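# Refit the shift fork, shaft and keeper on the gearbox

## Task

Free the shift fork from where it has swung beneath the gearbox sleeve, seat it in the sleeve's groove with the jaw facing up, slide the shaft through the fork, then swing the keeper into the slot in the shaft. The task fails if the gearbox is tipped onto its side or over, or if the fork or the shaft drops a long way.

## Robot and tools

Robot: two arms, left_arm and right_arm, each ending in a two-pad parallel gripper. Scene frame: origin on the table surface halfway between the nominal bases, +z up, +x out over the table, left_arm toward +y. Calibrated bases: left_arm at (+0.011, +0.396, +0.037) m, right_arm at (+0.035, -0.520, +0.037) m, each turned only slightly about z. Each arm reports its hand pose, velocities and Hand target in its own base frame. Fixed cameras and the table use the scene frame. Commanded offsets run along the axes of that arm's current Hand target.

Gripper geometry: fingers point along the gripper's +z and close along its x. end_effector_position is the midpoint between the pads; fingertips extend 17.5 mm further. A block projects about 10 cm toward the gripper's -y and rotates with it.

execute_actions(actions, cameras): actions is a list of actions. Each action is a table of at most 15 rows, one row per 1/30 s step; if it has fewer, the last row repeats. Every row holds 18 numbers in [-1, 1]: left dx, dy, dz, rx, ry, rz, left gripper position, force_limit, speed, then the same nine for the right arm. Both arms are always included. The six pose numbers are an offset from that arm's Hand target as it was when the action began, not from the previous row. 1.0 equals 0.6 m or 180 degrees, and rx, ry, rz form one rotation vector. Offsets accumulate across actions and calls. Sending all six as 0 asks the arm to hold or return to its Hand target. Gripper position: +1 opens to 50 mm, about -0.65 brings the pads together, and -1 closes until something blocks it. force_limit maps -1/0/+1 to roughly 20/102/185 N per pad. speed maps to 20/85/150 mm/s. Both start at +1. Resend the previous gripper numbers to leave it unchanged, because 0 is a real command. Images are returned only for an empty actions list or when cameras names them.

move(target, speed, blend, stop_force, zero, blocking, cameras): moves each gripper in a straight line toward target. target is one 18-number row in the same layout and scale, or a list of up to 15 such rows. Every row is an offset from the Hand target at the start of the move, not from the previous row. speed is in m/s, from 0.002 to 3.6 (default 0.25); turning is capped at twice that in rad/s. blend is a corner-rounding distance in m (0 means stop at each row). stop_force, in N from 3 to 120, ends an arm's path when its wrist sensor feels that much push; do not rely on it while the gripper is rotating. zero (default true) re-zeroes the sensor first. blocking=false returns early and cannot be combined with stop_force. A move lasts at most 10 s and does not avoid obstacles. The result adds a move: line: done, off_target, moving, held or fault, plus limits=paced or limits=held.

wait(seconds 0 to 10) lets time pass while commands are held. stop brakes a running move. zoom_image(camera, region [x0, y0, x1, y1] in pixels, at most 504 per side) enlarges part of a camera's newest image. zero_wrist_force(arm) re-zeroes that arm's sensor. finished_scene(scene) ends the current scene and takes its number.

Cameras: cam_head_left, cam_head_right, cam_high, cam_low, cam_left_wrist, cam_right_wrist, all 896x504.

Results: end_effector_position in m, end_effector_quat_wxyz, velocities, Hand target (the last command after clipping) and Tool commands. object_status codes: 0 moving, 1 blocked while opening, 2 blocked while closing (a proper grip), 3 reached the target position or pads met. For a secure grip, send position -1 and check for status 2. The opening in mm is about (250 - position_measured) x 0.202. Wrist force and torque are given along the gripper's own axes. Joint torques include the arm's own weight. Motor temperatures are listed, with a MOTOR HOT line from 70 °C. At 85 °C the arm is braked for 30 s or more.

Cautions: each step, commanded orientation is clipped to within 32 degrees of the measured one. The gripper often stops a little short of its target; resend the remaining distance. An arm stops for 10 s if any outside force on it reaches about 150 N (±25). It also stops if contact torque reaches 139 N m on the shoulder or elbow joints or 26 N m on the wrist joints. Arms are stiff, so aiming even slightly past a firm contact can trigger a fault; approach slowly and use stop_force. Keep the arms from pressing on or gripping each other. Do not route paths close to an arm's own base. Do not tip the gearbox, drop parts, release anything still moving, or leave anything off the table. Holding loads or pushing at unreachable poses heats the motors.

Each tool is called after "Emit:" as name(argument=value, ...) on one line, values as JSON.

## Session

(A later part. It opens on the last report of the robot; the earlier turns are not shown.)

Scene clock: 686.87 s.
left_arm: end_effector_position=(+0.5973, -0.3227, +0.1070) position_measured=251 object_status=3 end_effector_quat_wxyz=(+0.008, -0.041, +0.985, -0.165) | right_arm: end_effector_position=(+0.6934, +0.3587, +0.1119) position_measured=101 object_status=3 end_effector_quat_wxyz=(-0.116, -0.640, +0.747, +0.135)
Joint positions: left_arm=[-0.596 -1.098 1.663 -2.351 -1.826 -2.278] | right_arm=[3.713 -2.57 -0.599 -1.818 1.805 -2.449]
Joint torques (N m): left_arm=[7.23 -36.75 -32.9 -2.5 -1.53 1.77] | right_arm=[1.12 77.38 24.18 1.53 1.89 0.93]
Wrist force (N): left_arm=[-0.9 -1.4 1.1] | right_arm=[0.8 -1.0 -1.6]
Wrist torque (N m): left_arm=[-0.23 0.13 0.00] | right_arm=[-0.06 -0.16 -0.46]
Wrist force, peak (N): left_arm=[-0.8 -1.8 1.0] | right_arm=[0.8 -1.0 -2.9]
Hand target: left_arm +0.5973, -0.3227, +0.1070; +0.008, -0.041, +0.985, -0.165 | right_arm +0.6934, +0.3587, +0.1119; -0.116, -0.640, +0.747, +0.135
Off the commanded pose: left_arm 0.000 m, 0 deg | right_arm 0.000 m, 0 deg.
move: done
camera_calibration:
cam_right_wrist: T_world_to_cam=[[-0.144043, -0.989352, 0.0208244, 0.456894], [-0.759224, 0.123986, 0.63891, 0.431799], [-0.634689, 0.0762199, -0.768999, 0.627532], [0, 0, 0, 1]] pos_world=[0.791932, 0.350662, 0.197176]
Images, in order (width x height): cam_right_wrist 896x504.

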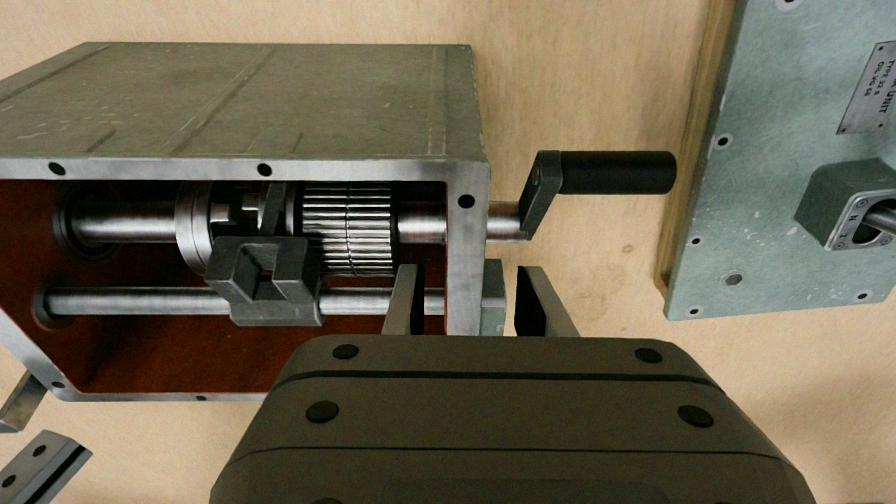

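Emit:
move(target=[[0, 0, 0, 0, 0, 0, -0.66, -1, -0.6, -0.002, -0.01692, 0.04529, 0, 0, 0, 0.34, 0, -1], [0, 0, 0, 0, 0, 0, -0.66, -1, -0.6, -0.002, -0.01692, 0.04529, 0, 0, 0, -1, 0, -1]], speed=0.06, cameras=["cam_right_wrist", "cam_left_wrist", "cam_high"])

Scene clock: 692.93 s.
left_arm: end_effector_position=(+0.5973, -0.3227, +0.1070) position_measured=251 object_status=3 end_effector_quat_wxyz=(+0.008, -0.041, +0.985, -0.165) | right_arm: end_effector_position=(+0.6935, +0.3599, +0.0829) position_measured=195 object_status=2 end_effector_quat_wxyz=(-0.116, -0.640, +0.747, +0.135)
Joint positions: left_arm=[-0.596 -1.098 1.663 -2.351 -1.826 -2.278] | right_arm=[3.714 -2.58 -0.655 -1.752 1.805 -2.448]
Joint torques (N m): left_arm=[7.41 -35.48 -33.32 -2.48 -1.41 1.65] | right_arm=[-4.19 78.28 28.2 0.79 -2.4 -0.21]
Wrist force (N): left_arm=[-0.8 -1.5 0.8] | right_arm=[-3.6 1.7 3.4]
Wrist torque (N m): left_arm=[-0.22 0.13 -0.01] | right_arm=[-0.05 0.13 -1.17]
Wrist force, peak (N): left_arm=[-0.9 -1.5 1.4] | right_arm=[-9.0 -3.0 2.0]
Hand target: left_arm +0.5973, -0.3227, +0.1070; +0.008, -0.041, +0.985, -0.165 | right_arm +0.6936, +0.3599, +0.0829; -0.116, -0.640, +0.747, +0.135
Off the commanded pose: left_arm 0.000 m, 0 deg | right_arm 0.000 m, 0 deg.
move: done
camera_calibration:
cam_left_wrist: T_world_to_cam=[[-0.99673, -0.0807481, 0.00297169, 0.578984], [-0.0807365, 0.996728, 0.00383983, 0.385601], [-0.00327202, 0.00358735, -0.999988, 0.240508], [0, 0, 0, 1]] pos_world=[0.60901, -0.33845, 0.237304]
cam_right_wrist: T_world_to_cam=[[-0.144103, -0.989348, 0.020598, 0.4588], [-0.759271, 0.123893, 0.638872, 0.450407], [-0.634619, 0.0764242, -0.769037, 0.605144], [0, 0, 0, 1]] pos_world=[0.792132, 0.351863, 0.168176]
Images, in order (width x height): cam_high 896x504, cam_left_wrist 896x504, cam_right_wrist 896x504.

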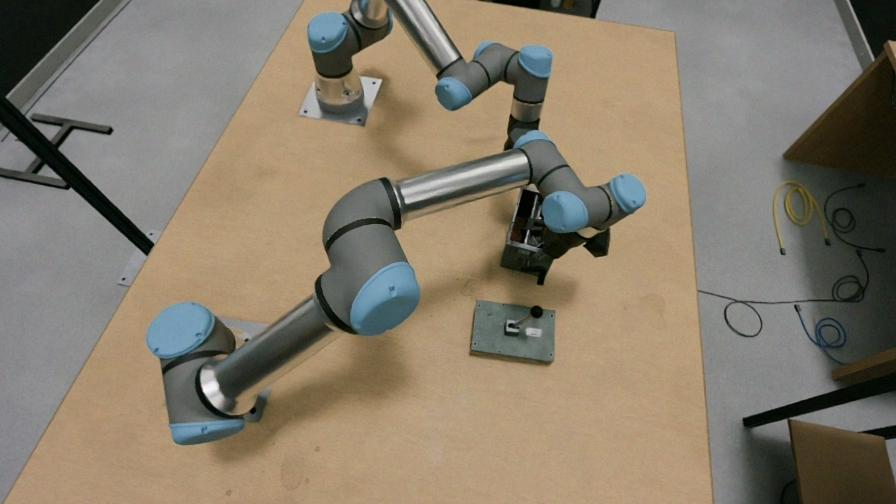

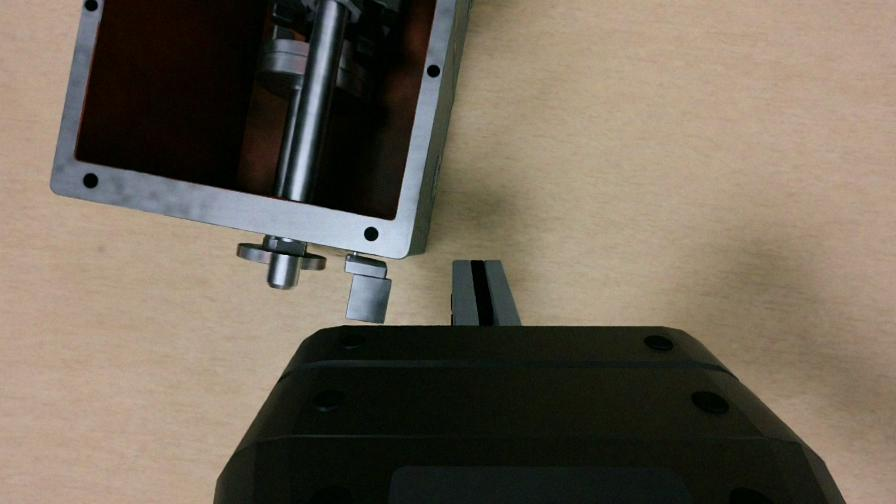

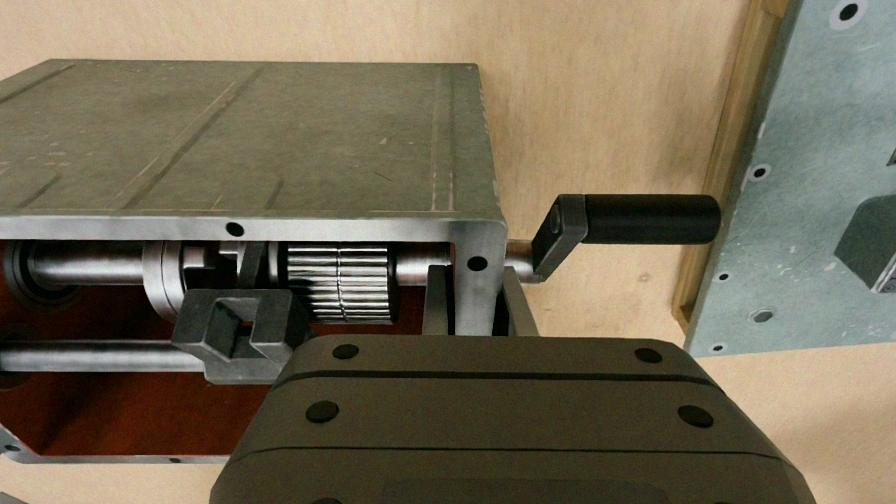

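Emit:
move(target=[-0.02706, 0.01651, -0.00569, 0, 0.01972, 0.05726, -0.66, -1, -0.6, 0, 0, 0, 0, 0, 0, -1, 0, -1], speed=0.08, cameras=["cam_left_wrist"])

Emit:
move(target=[-0.0633, 0, 0, 0, 0, 0, -0.66, -1, -0.6, 0, 0, 0, 0, 0, 0, -1, 0, -1], speed=0.03, stop_force=22, cameras=["cam_left_wrist"])

Scene clock: 696.47 s.
left_arm: end_effector_position=(+0.6127, -0.3109, +0.1069) position_measured=251 object_status=3 end_effector_quat_wxyz=(-0.008, +0.052, +0.985, -0.165) | right_arm: end_effector_position=(+0.6936, +0.3599, +0.0829) position_measured=195 object_status=2 end_effector_quat_wxyz=(-0.116, -0.640, +0.747, +0.135)
Joint positions: left_arm=[-0.553 -1.056 1.578 -2.242 -1.868 -2.04] | right_arm=[3.714 -2.58 -0.655 -1.752 1.805 -2.448]
Joint torques (N m): left_arm=[-7.66 -58.34 -14.09 -4.72 0.76 0.01] | right_arm=[-12.97 78.64 18.83 1.73 -3.14 -0.59]
Wrist force (N): left_arm=[-1.0 -1.1 1.3] | right_arm=[-5.5 2.5 2.3]
Wrist torque (N m): left_arm=[-0.17 0.14 -0.03] | right_arm=[-0.04 0.14 -1.15]
Wrist force, peak (N): left_arm=[-0.7 -1.8 1.1] | right_arm=[-5.3 2.8 3.4]
Hand target: left_arm +0.6126, -0.3109, +0.1070; -0.008, +0.052, +0.985, -0.165 | right_arm +0.6936, +0.3599, +0.0829; -0.116, -0.640, +0.747, +0.135
Off the commanded pose: left_arm 0.000 m, 0 deg | right_arm 0.000 m, 0 deg.
move: done
camera_calibration:
cam_left_wrist: T_world_to_cam=[[-0.994044, 0.108939, 0.00309342, 0.652521], [0.108951, 0.994039, 0.00406606, 0.258034], [-0.00263203, 0.00437887, -0.999987, 0.240375], [0, 0, 0, 1]] pos_world=[0.621154, -0.328633, 0.237304]
Images, in order (width x height): cam_left_wrist 896x504.

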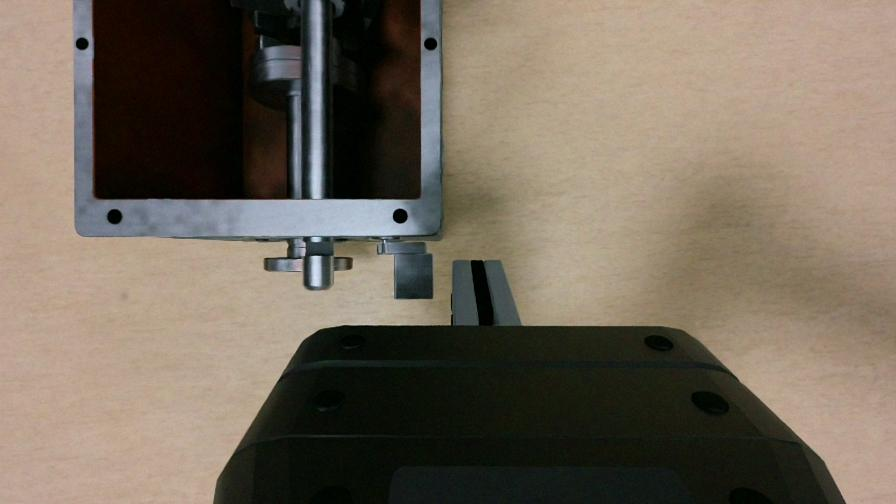

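Scene clock: 698.80 s.
left_arm: end_effector_position=(+0.6504, -0.3150, +0.1071) position_measured=251 object_status=3 end_effector_quat_wxyz=(-0.008, +0.052, +0.985, -0.165) | right_arm: end_effector_position=(+0.6936, +0.3599, +0.0829) position_measured=195 object_status=2 end_effector_quat_wxyz=(-0.116, -0.640, +0.747, +0.135)
Joint positions: left_arm=[-0.529 -0.979 1.449 -2.182 -1.871 -2.015] | right_arm=[3.714 -2.58 -0.655 -1.752 1.805 -2.448]
Joint torques (N m): left_arm=[-7.08 -62.48 -14.91 -2.98 -0.22 -1.94] | right_arm=[5.98 70.39 24.06 2.59 2.12 -0.49]
Wrist force (N): left_arm=[-1.1 -1.1 0.9] | right_arm=[1.6 -1.4 -1.8]
Wrist torque (N m): left_arm=[-0.20 0.17 -0.15] | right_arm=[-0.14 -0.46 -0.15]
Wrist force, peak (N): left_arm=[7.8 -1.5 0.3] | right_arm=[-5.8 2.6 2.0]
Hand target: left_arm +0.6504, -0.3149, +0.1071; -0.008, +0.052, +0.985, -0.165 | right_arm +0.6936, +0.3599, +0.0829; -0.116, -0.640, +0.747, +0.135
Off the commanded pose: left_arm 0.000 m, 0 deg | right_arm 0.000 m, 0 deg.
move: done
camera_calibration:
cam_left_wrist: T_world_to_cam=[[-0.99401, 0.109245, 0.00300503, 0.690534], [0.109257, 0.994005, 0.00417771, 0.257663], [-0.00253062, 0.00448101, -0.999987, 0.240559], [0, 0, 0, 1]] pos_world=[0.658855, -0.332634, 0.237405]
Images, in order (width x height): cam_left_wrist 896x504.

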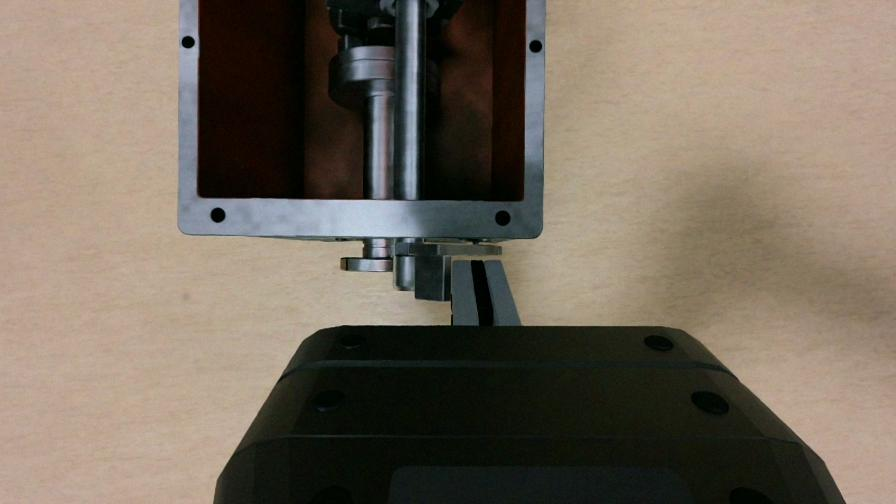

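Emit:
zoom_image(camera="cam_left_wrist", region=[370, 220, 530, 330])

Scaled by 3.150 from the camera's 896x504 image, which has a finer 1280x720 frame.

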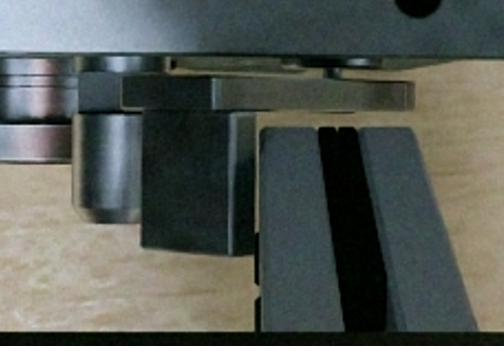

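Emit:
move(target=[-0.02083, 0, 0, 0, 0, 0, -0.66, -1, -0.6, 0, 0, 0, 0, 0, 0, -1, 0, -1], speed=0.03, stop_force=20)

Emit:
move(target=[[0.00167, -0.00705, -0.02049, 0, 0, 0, -0.66, -1, -0.6, 0, 0, 0, 0, 0, 0, -1, 0, -1], [-0.02033, -0.00705, -0.02049, 0, 0, 0, -0.66, -1, -0.6, 0, 0, 0, 0, 0, 0, -1, 0, -1]], speed=0.06, cameras=["cam_left_wrist"])

Emit:
zoom_image(camera="cam_left_wrist", region=[370, 220, 530, 330])

Scene clock: 703.63 s.
left_arm: end_effector_position=(+0.6628, -0.3163, +0.1071) position_measured=251 object_status=3 end_effector_quat_wxyz=(-0.008, +0.052, +0.985, -0.165) | right_arm: end_effector_position=(+0.6936, +0.3599, +0.0829) position_measured=195 object_status=2 end_effector_quat_wxyz=(-0.116, -0.640, +0.747, +0.135)
Joint positions: left_arm=[-0.522 -0.953 1.404 -2.161 -1.873 -2.008] | right_arm=[3.714 -2.58 -0.655 -1.752 1.805 -2.448]
Joint torques (N m): left_arm=[-7.1 -63.19 -14.45 -2.7 0.09 -1.9] | right_arm=[5.91 65.36 29.84 3.95 2.07 -0.4]
Wrist force (N): left_arm=[-0.8 -1.5 1.0] | right_arm=[1.5 -1.2 -2.0]
Wrist torque (N m): left_arm=[-0.25 0.11 -0.13] | right_arm=[-0.11 -0.43 -0.16]
Wrist force, peak (N): left_arm=[8.9 -0.9 2.0] | right_arm=[1.9 -1.3 -2.2]
Hand target: left_arm +0.6628, -0.3163, +0.1071; -0.008, +0.052, +0.985, -0.165 | right_arm +0.6936, +0.3599, +0.0829; -0.116, -0.640, +0.747, +0.135
Off the commanded pose: left_arm 0.000 m, 0 deg | right_arm 0.000 m, 0 deg.
move: done

Scene clock: 704.87 s.
left_arm: end_effector_position=(+0.6749, -0.3175, +0.1200) position_measured=251 object_status=3 end_effector_quat_wxyz=(-0.008, +0.052, +0.985, -0.165) | right_arm: end_effector_position=(+0.6936, +0.3599, +0.0829) position_measured=195 object_status=2 end_effector_quat_wxyz=(-0.116, -0.640, +0.747, +0.135)
Joint positions: left_arm=[-0.515 -0.94 1.345 -2.113 -1.873 -2] | right_arm=[3.714 -2.58 -0.655 -1.752 1.805 -2.448]
Joint torques (N m): left_arm=[-7.51 -57.77 -25.62 -4.87 -1.89 -1.76] | right_arm=[5.4 65.13 30.04 4.27 2.03 -0.24]
Wrist force (N): left_arm=[-0.9 -1.4 1.1] | right_arm=[1.5 -1.4 -1.7]
Wrist torque (N m): left_arm=[-0.25 0.14 -0.14] | right_arm=[-0.14 -0.44 -0.15]
Wrist force, peak (N): left_arm=[-1.9 -1.0 0.8] | right_arm=[1.5 -1.5 -2.3]
Hand target: left_arm +0.6749, -0.3176, +0.1201; -0.008, +0.052, +0.985, -0.165 | right_arm +0.6936, +0.3599, +0.0829; -0.116, -0.640, +0.747, +0.135
Off the commanded pose: left_arm 0.000 m, 0 deg | right_arm 0.000 m, 0 deg.
move: done
camera_calibration:
cam_left_wrist: T_world_to_cam=[[-0.994021, 0.109147, 0.00300499, 0.715106], [0.109159, 0.994016, 0.00417728, 0.257588], [-0.00253107, 0.00448032, -0.999987, 0.253533], [0, 0, 0, 1]] pos_world=[0.683355, -0.335233, 0.250305]
Images, in order (width x height): cam_left_wrist 896x504.

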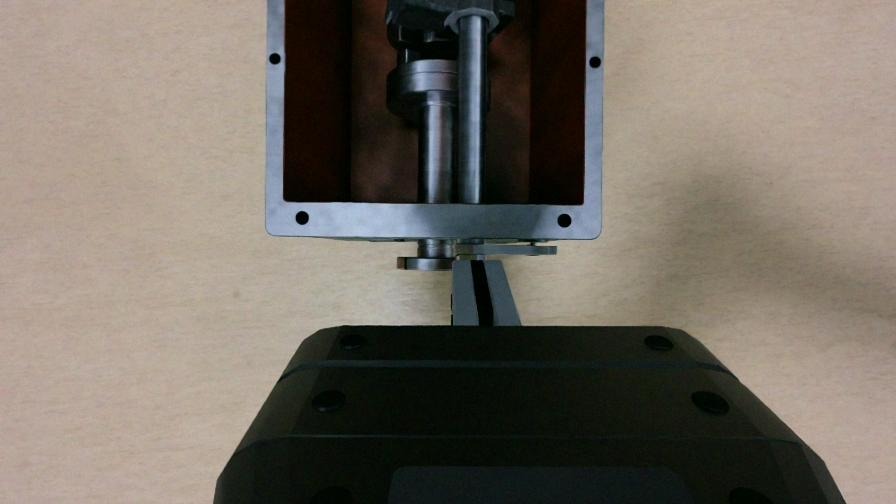

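Scaled by 3.150 from the camera's 896x504 image, which has a finer 1280x720 frame.

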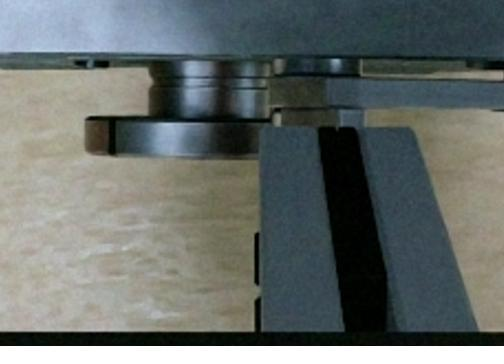

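Emit:
move(target=[[-0.00433, 0.0045, 0.01308, 0, 0, 0, -0.66, -1, -0.6, 0, 0, 0, 0, 0, 0, -1, 0, -1], [-0.01183, 0.00749, 0.02175, 0, 0, 0, -0.66, -1, -0.6, 0, 0, 0, 0, 0, 0, -1, 0, -1], [-0.015, 0.00906, 0.02632, 0, 0, 0, -0.66, -1, -0.6, 0, 0, 0, 0, 0, 0, -1, 0, -1]], speed=0.03, blend=[0.002, 0.002, 0], stop_force=25, cameras=["cam_left_wrist"])

Emit:
zoom_image(camera="cam_left_wrist", region=[370, 220, 570, 330])

Scene clock: 708.20 s.
left_arm: end_effector_position=(+0.6839, -0.3185, +0.1034) position_measured=251 object_status=3 end_effector_quat_wxyz=(-0.008, +0.052, +0.985, -0.165) | right_arm: end_effector_position=(+0.6936, +0.3599, +0.0829) position_measured=195 object_status=2 end_effector_quat_wxyz=(-0.116, -0.640, +0.747, +0.135)
Joint positions: left_arm=[-0.51 -0.904 1.329 -2.132 -1.874 -1.995] | right_arm=[3.714 -2.58 -0.655 -1.752 1.805 -2.448]
Joint torques (N m): left_arm=[-8.02 -64.06 -14.81 -2.09 -2.02 -1.88] | right_arm=[6.44 64.51 30.09 4.96 2.04 -0.15]
Wrist force (N): left_arm=[-1.1 -0.9 0.2] | right_arm=[1.5 -1.2 -2.0]
Wrist torque (N m): left_arm=[-0.20 0.10 -0.16] | right_arm=[-0.11 -0.42 -0.16]
Wrist force, peak (N): left_arm=[-1.2 -2.2 -10.5] | right_arm=[1.8 -1.4 -2.3]
Hand target: left_arm +0.6839, -0.3185, +0.1034; -0.008, +0.052, +0.985, -0.165 | right_arm +0.6936, +0.3599, +0.0829; -0.116, -0.640, +0.747, +0.135
Off the commanded pose: left_arm 0.000 m, 0 deg | right_arm 0.000 m, 0 deg.
move: done; blend cut to 0.0017 m at target 2
camera_calibration:
cam_left_wrist: T_world_to_cam=[[-0.99401, 0.109245, 0.00300503, 0.724237], [0.109257, 0.994005, 0.00417771, 0.257597], [-0.00253062, 0.00448101, -0.999987, 0.23696], [0, 0, 0, 1]] pos_world=[0.692355, -0.336234, 0.233705]
Images, in order (width x height): cam_left_wrist 896x504.

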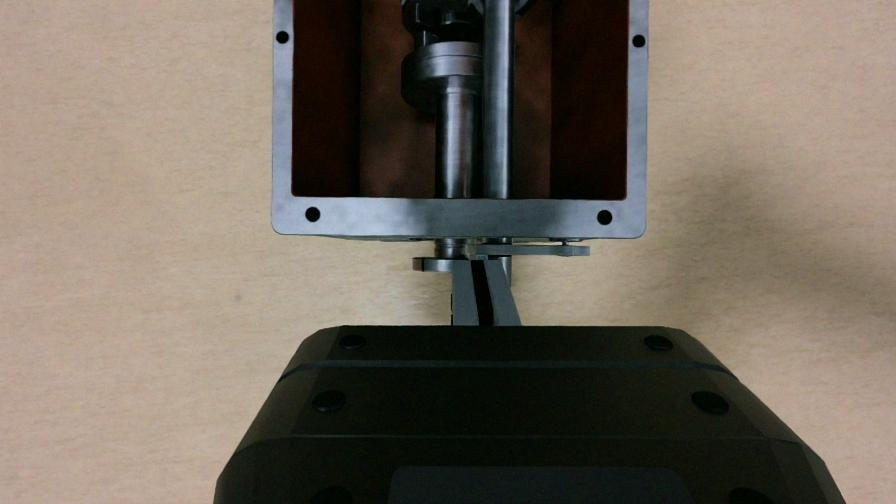

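Scaled by 2.520 from the camera's 896x504 image, which has a finer 1280x720 frame.

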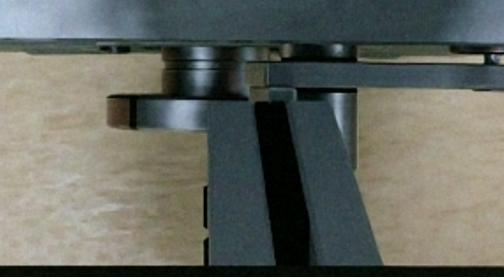

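Emit:
move(target=[[-0.00283, 0.00174, 0.00504, 0, 0, 0, -0.66, -1, -0.6, 0, 0, 0, 0, 0, 0, -1, 0, -1], [-0.005, 0.00353, 0.01024, 0, 0, 0, -0.66, -1, -0.6, 0, 0, 0, 0, 0, 0, -1, 0, -1], [-0.00683, 0.00537, 0.0156, 0, 0, 0, -0.66, -1, -0.6, 0, 0, 0, 0, 0, 0, -1, 0, -1], [-0.0085, 0.00798, 0.02316, 0, 0, 0, -0.66, -1, -0.6, 0, 0, 0, 0, 0, 0, -1, 0, -1]], speed=0.018, blend=[0.001, 0.001, 0.001, 0], stop_force=20, cameras=["cam_left_wrist"])

Emit:
zoom_image(camera="cam_left_wrist", region=[390, 200, 590, 310])

Scene clock: 710.77 s.
left_arm: end_effector_position=(+0.6870, -0.3189, +0.0967) position_measured=251 object_status=3 end_effector_quat_wxyz=(-0.008, +0.052, +0.985, -0.165) | right_arm: end_effector_position=(+0.6936, +0.3599, +0.0829) position_measured=195 object_status=2 end_effector_quat_wxyz=(-0.116, -0.640, +0.747, +0.135)
Joint positions: left_arm=[-0.508 -0.891 1.324 -2.14 -1.874 -1.994] | right_arm=[3.714 -2.58 -0.655 -1.752 1.805 -2.448]
Joint torques (N m): left_arm=[-14.13 -50.14 -6.22 -2.3 0.28 -1.85] | right_arm=[6.08 64.99 29.93 4.87 2.12 -0.05]
Wrist force (N): left_arm=[-4.3 -0.4 -19.4] | right_arm=[1.4 -1.4 -1.9]
Wrist torque (N m): left_arm=[-0.27 0.16 -0.15] | right_arm=[-0.14 -0.42 -0.15]
Wrist force, peak (N): left_arm=[3.5 -2.3 -37.3] | right_arm=[1.6 -1.6 -2.2]
Hand target: left_arm +0.6870, -0.3189, +0.0967; -0.008, +0.052, +0.985, -0.165 (not the last commanded pose) | right_arm +0.6936, +0.3599, +0.0829; -0.116, -0.640, +0.747, +0.135
Off the commanded pose: left_arm 0.008 m, 0 deg | right_arm 0.000 m, 0 deg.
move: contact (left_arm); path passed 1 of 4 targets
camera_calibration:
cam_left_wrist: T_world_to_cam=[[-0.994011, 0.109245, 0.00290563, 0.727394], [0.109257, 0.994005, 0.00418864, 0.257582], [-0.00243062, 0.00448101, -0.999987, 0.2303], [0, 0, 0, 1]] pos_world=[0.695455, -0.336534, 0.227105]
Images, in order (width x height): cam_left_wrist 896x504.

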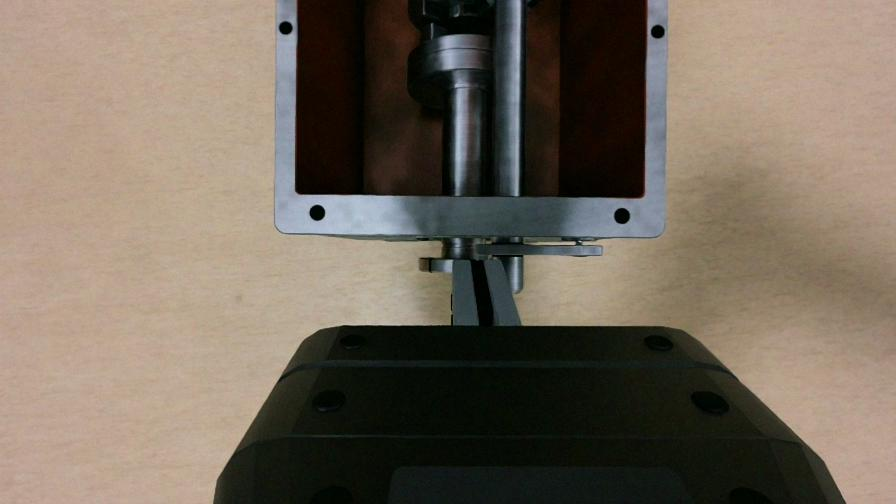

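Scaled by 2.520 from the camera's 896x504 image, which has a finer 1280x720 frame.

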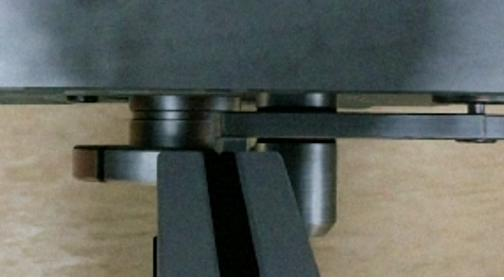

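Emit:
zoom_image(camera="cam_left_wrist", region=[460, 225, 540, 300])

Emit:
zoom_image(camera="cam_left_wrist", region=[540, 225, 620, 270])

Scaled by 6.300 from the camera's 896x504 image, which has a finer 1280x720 frame.

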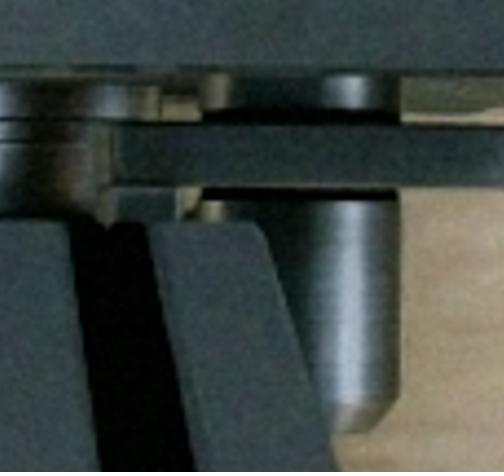

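Scaled by 6.300 from the camera's 896x504 image, which has a finer 1280x720 frame.

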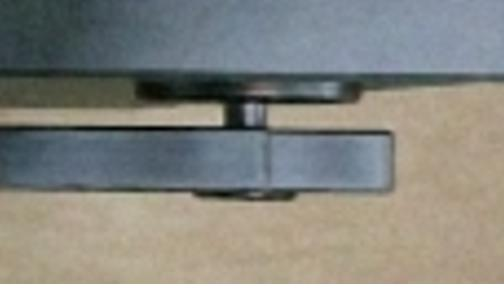

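Emit:
move(target=[[0, -0.01628, -0.04728, 0, 0, 0, -0.66, -1, -0.6, 0, 0, 0, 0, 0, 0, -1, 0, -1], [0.045, 0.06527, -0.04592, 0.1878, 0, 0, -0.66, -1, -0.6, 0, 0, 0, 0, 0, 0, -1, 0, -1]], speed=[0.08, 0.15], blend=[0.01, 0], cameras=["cam_left_wrist"])

Emit:
zoom_image(camera="cam_left_wrist", region=[400, 130, 600, 300])

Scene clock: 717.47 s.
left_arm: end_effector_position=(+0.6650, -0.2702, +0.1099) position_measured=251 object_status=3 end_effector_quat_wxyz=(-0.023, +0.048, +0.894, -0.444) | right_arm: end_effector_position=(+0.6936, +0.3599, +0.0829) position_measured=195 object_status=2 end_effector_quat_wxyz=(-0.116, -0.640, +0.747, +0.135)
Joint positions: left_arm=[-0.289 -0.872 1.546 -2.481 -2.47 -1.867] | right_arm=[3.714 -2.58 -0.655 -1.752 1.805 -2.448]
Joint torques (N m): left_arm=[-1.51 -62.42 -31.61 -4 -3.57 -1.99] | right_arm=[6.46 65.11 30.13 4.86 1.79 0.09]
Wrist force (N): left_arm=[-1.7 -1.5 2.1] | right_arm=[1.6 -1.3 -2.0]
Wrist torque (N m): left_arm=[-0.11 0.19 -0.14] | right_arm=[-0.12 -0.45 -0.16]
Wrist force, peak (N): left_arm=[-4.5 -0.2 -19.8] | right_arm=[1.7 -1.3 -2.3]
Hand target: left_arm +0.6650, -0.2703, +0.1100; -0.023, +0.048, +0.894, -0.444 | right_arm +0.6936, +0.3599, +0.0829; -0.116, -0.640, +0.747, +0.135
Off the commanded pose: left_arm 0.000 m, 0 deg | right_arm 0.000 m, 0 deg.
move: done
camera_calibration:
cam_left_wrist: T_world_to_cam=[[-0.993789, 0.111283, 0.000465063, 0.700747], [0.0924822, 0.828202, -0.552746, 0.239196], [-0.0618964, -0.54927, -0.83335, 0.114671], [0, 0, 0, 1]] pos_world=[0.681371, -0.213098, 0.22745]
Images, in order (width x height): cam_left_wrist 896x504.

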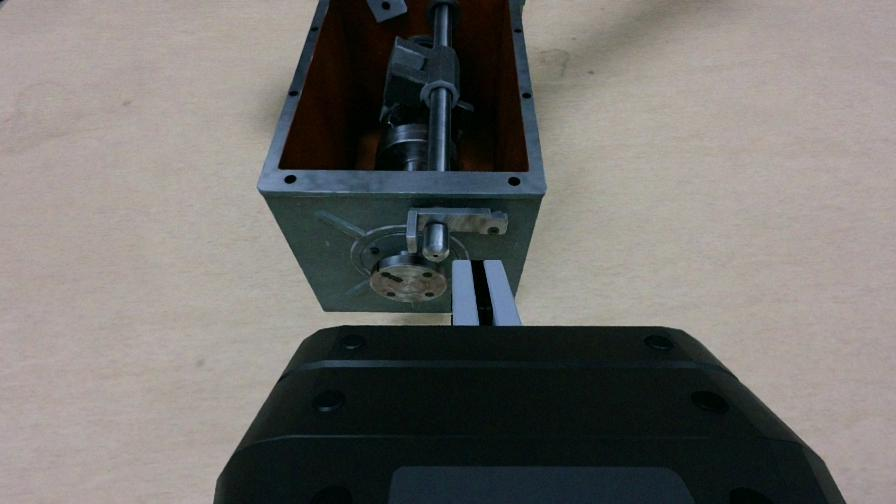

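Scaled by 2.520 from the camera's 896x504 image, which has a finer 1280x720 frame.

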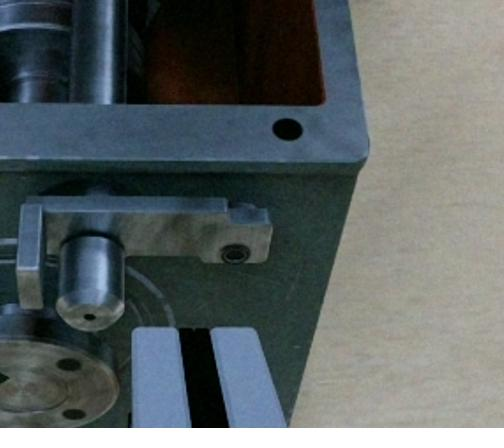

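Emit:
zoom_image(camera="cam_left_wrist", region=[395, 190, 525, 280])

Scaled by 3.877 from the camera's 896x504 image, which has a finer 1280x720 frame.

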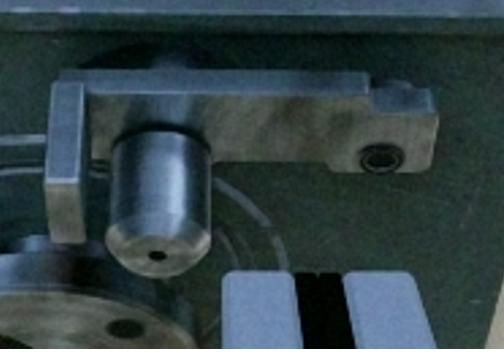

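Emit:
move(target=[[0, 0, 0, 0, 0, 0, -0.66, -1, -0.6, 0, 0, 0, 0, 0, 0, 0.05, -1, -1], [0, 0, 0, 0, 0, 0, -0.66, -1, -0.6, 0, 0.035, -0.0937, 0, 0, 0, 0.05, -1, -1]], speed=[0.05, 0.1], cameras=["cam_left_wrist", "cam_right_wrist"])

Emit:
zoom_image(camera="cam_left_wrist", region=[330, 0, 600, 280])

Emit:
zoom_image(camera="cam_right_wrist", region=[50, 80, 550, 400])

Scene clock: 720.90 s.
left_arm: end_effector_position=(+0.6650, -0.2703, +0.1100) position_measured=251 object_status=3 end_effector_quat_wxyz=(-0.023, +0.048, +0.894, -0.444) | right_arm: end_effector_position=(+0.6936, +0.3599, +0.1428) position_measured=145 object_status=3 end_effector_quat_wxyz=(-0.117, -0.640, +0.747, +0.135)
Joint positions: left_arm=[-0.289 -0.872 1.546 -2.481 -2.47 -1.867] | right_arm=[3.714 -2.575 -0.51 -1.901 1.805 -2.448]
Joint torques (N m): left_arm=[5.11 -63.35 -31.36 -3.59 -3.46 -1.39] | right_arm=[-3.03 77 29.8 3.35 1.24 -1.24]
Wrist force (N): left_arm=[-1.7 -1.3 2.0] | right_arm=[1.1 -1.0 -1.5]
Wrist torque (N m): left_arm=[-0.09 0.19 -0.15] | right_arm=[-0.04 -0.15 -0.46]
Wrist force, peak (N): left_arm=[-1.9 -1.9 2.3] | right_arm=[0.7 -0.1 -3.3]
Hand target: left_arm +0.6650, -0.2703, +0.1100; -0.023, +0.048, +0.894, -0.444 | right_arm +0.6936, +0.3599, +0.1429; -0.116, -0.640, +0.747, +0.135
Off the commanded pose: left_arm 0.000 m, 0 deg | right_arm 0.000 m, 0 deg.
move: done
camera_calibration:
cam_left_wrist: T_world_to_cam=[[-0.993792, 0.111252, 0.000219958, 0.700898], [0.0925788, 0.828079, -0.552914, 0.239188], [-0.0616951, -0.549461, -0.833238, 0.114558], [0, 0, 0, 1]] pos_world=[0.681471, -0.213098, 0.22755]
cam_right_wrist: T_world_to_cam=[[-0.144043, -0.989352, 0.0208244, 0.457469], [-0.759224, 0.123986, 0.63891, 0.412123], [-0.634689, 0.0762199, -0.768999, 0.651252], [0, 0, 0, 1]] pos_world=[0.792132, 0.351862, 0.227976]
Images, in order (width x height): cam_left_wrist 896x504, cam_right_wrist 896x504.

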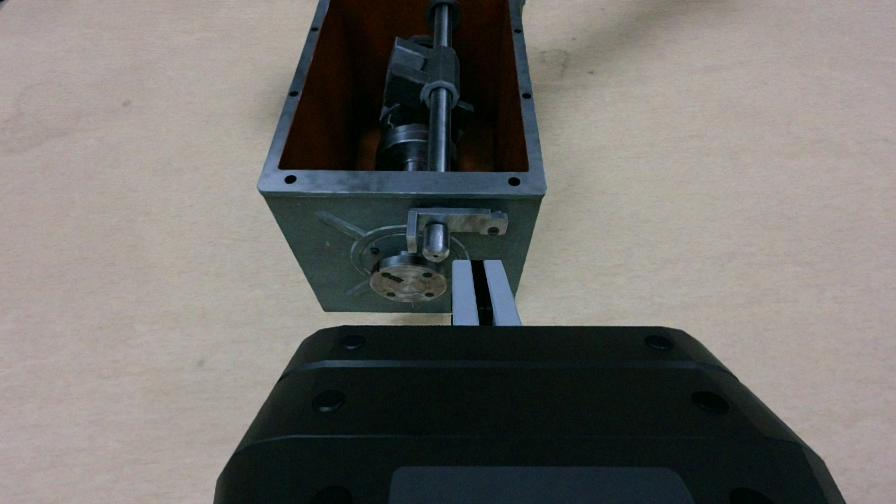

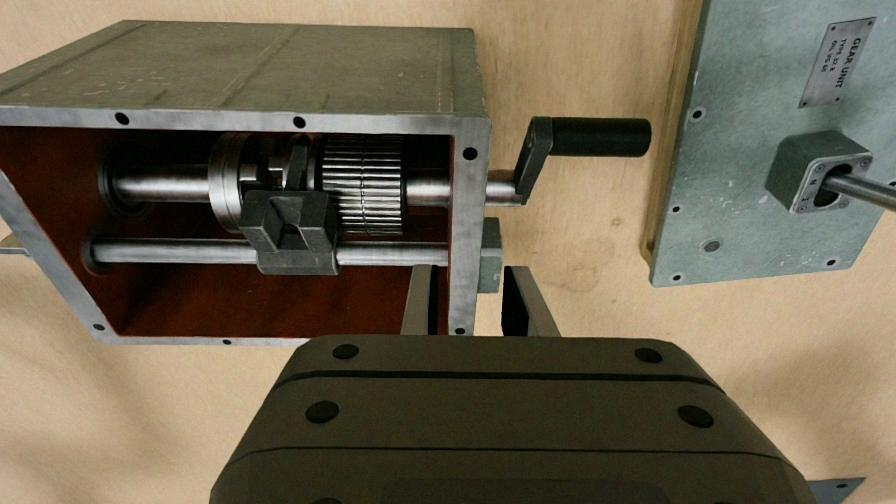

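Scaled by 1.800 from the camera's 896x504 image, which has a finer 1280x720 frame.

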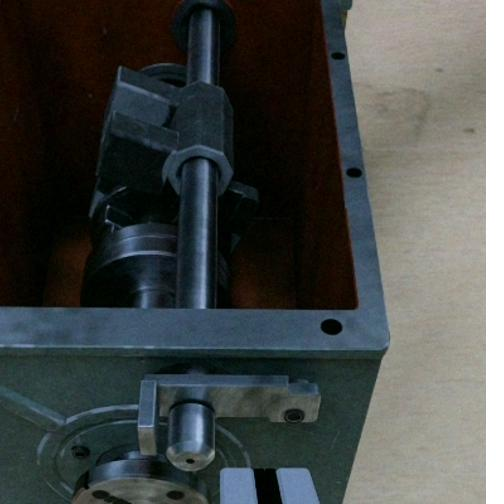

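Scaled by 1.008 from the camera's 896x504 image, which has a finer 1280x720 frame.

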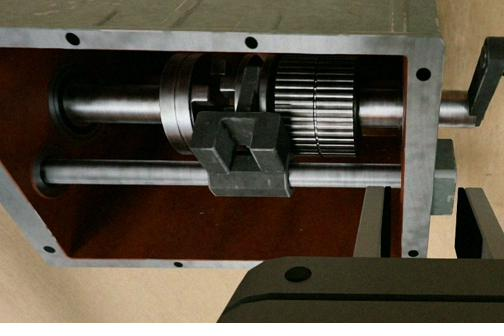

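Emit:
zoom_image(camera="cam_right_wrist", region=[190, 110, 430, 290])

Emit:
zoom_image(camera="cam_left_wrist", region=[360, 0, 500, 180])

Scaled by 2.100 from the camera's 896x504 image, which has a finer 1280x720 frame.

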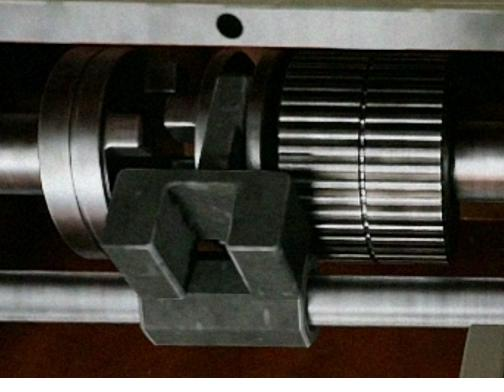

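Scaled by 2.800 from the camera's 896x504 image, which has a finer 1280x720 frame.

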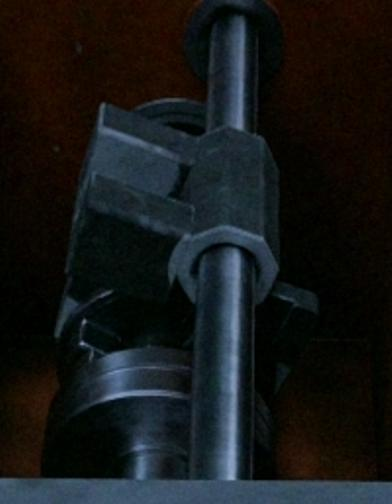

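Emit:
finished_scene(scene=1)

The scene is finished: the task was done.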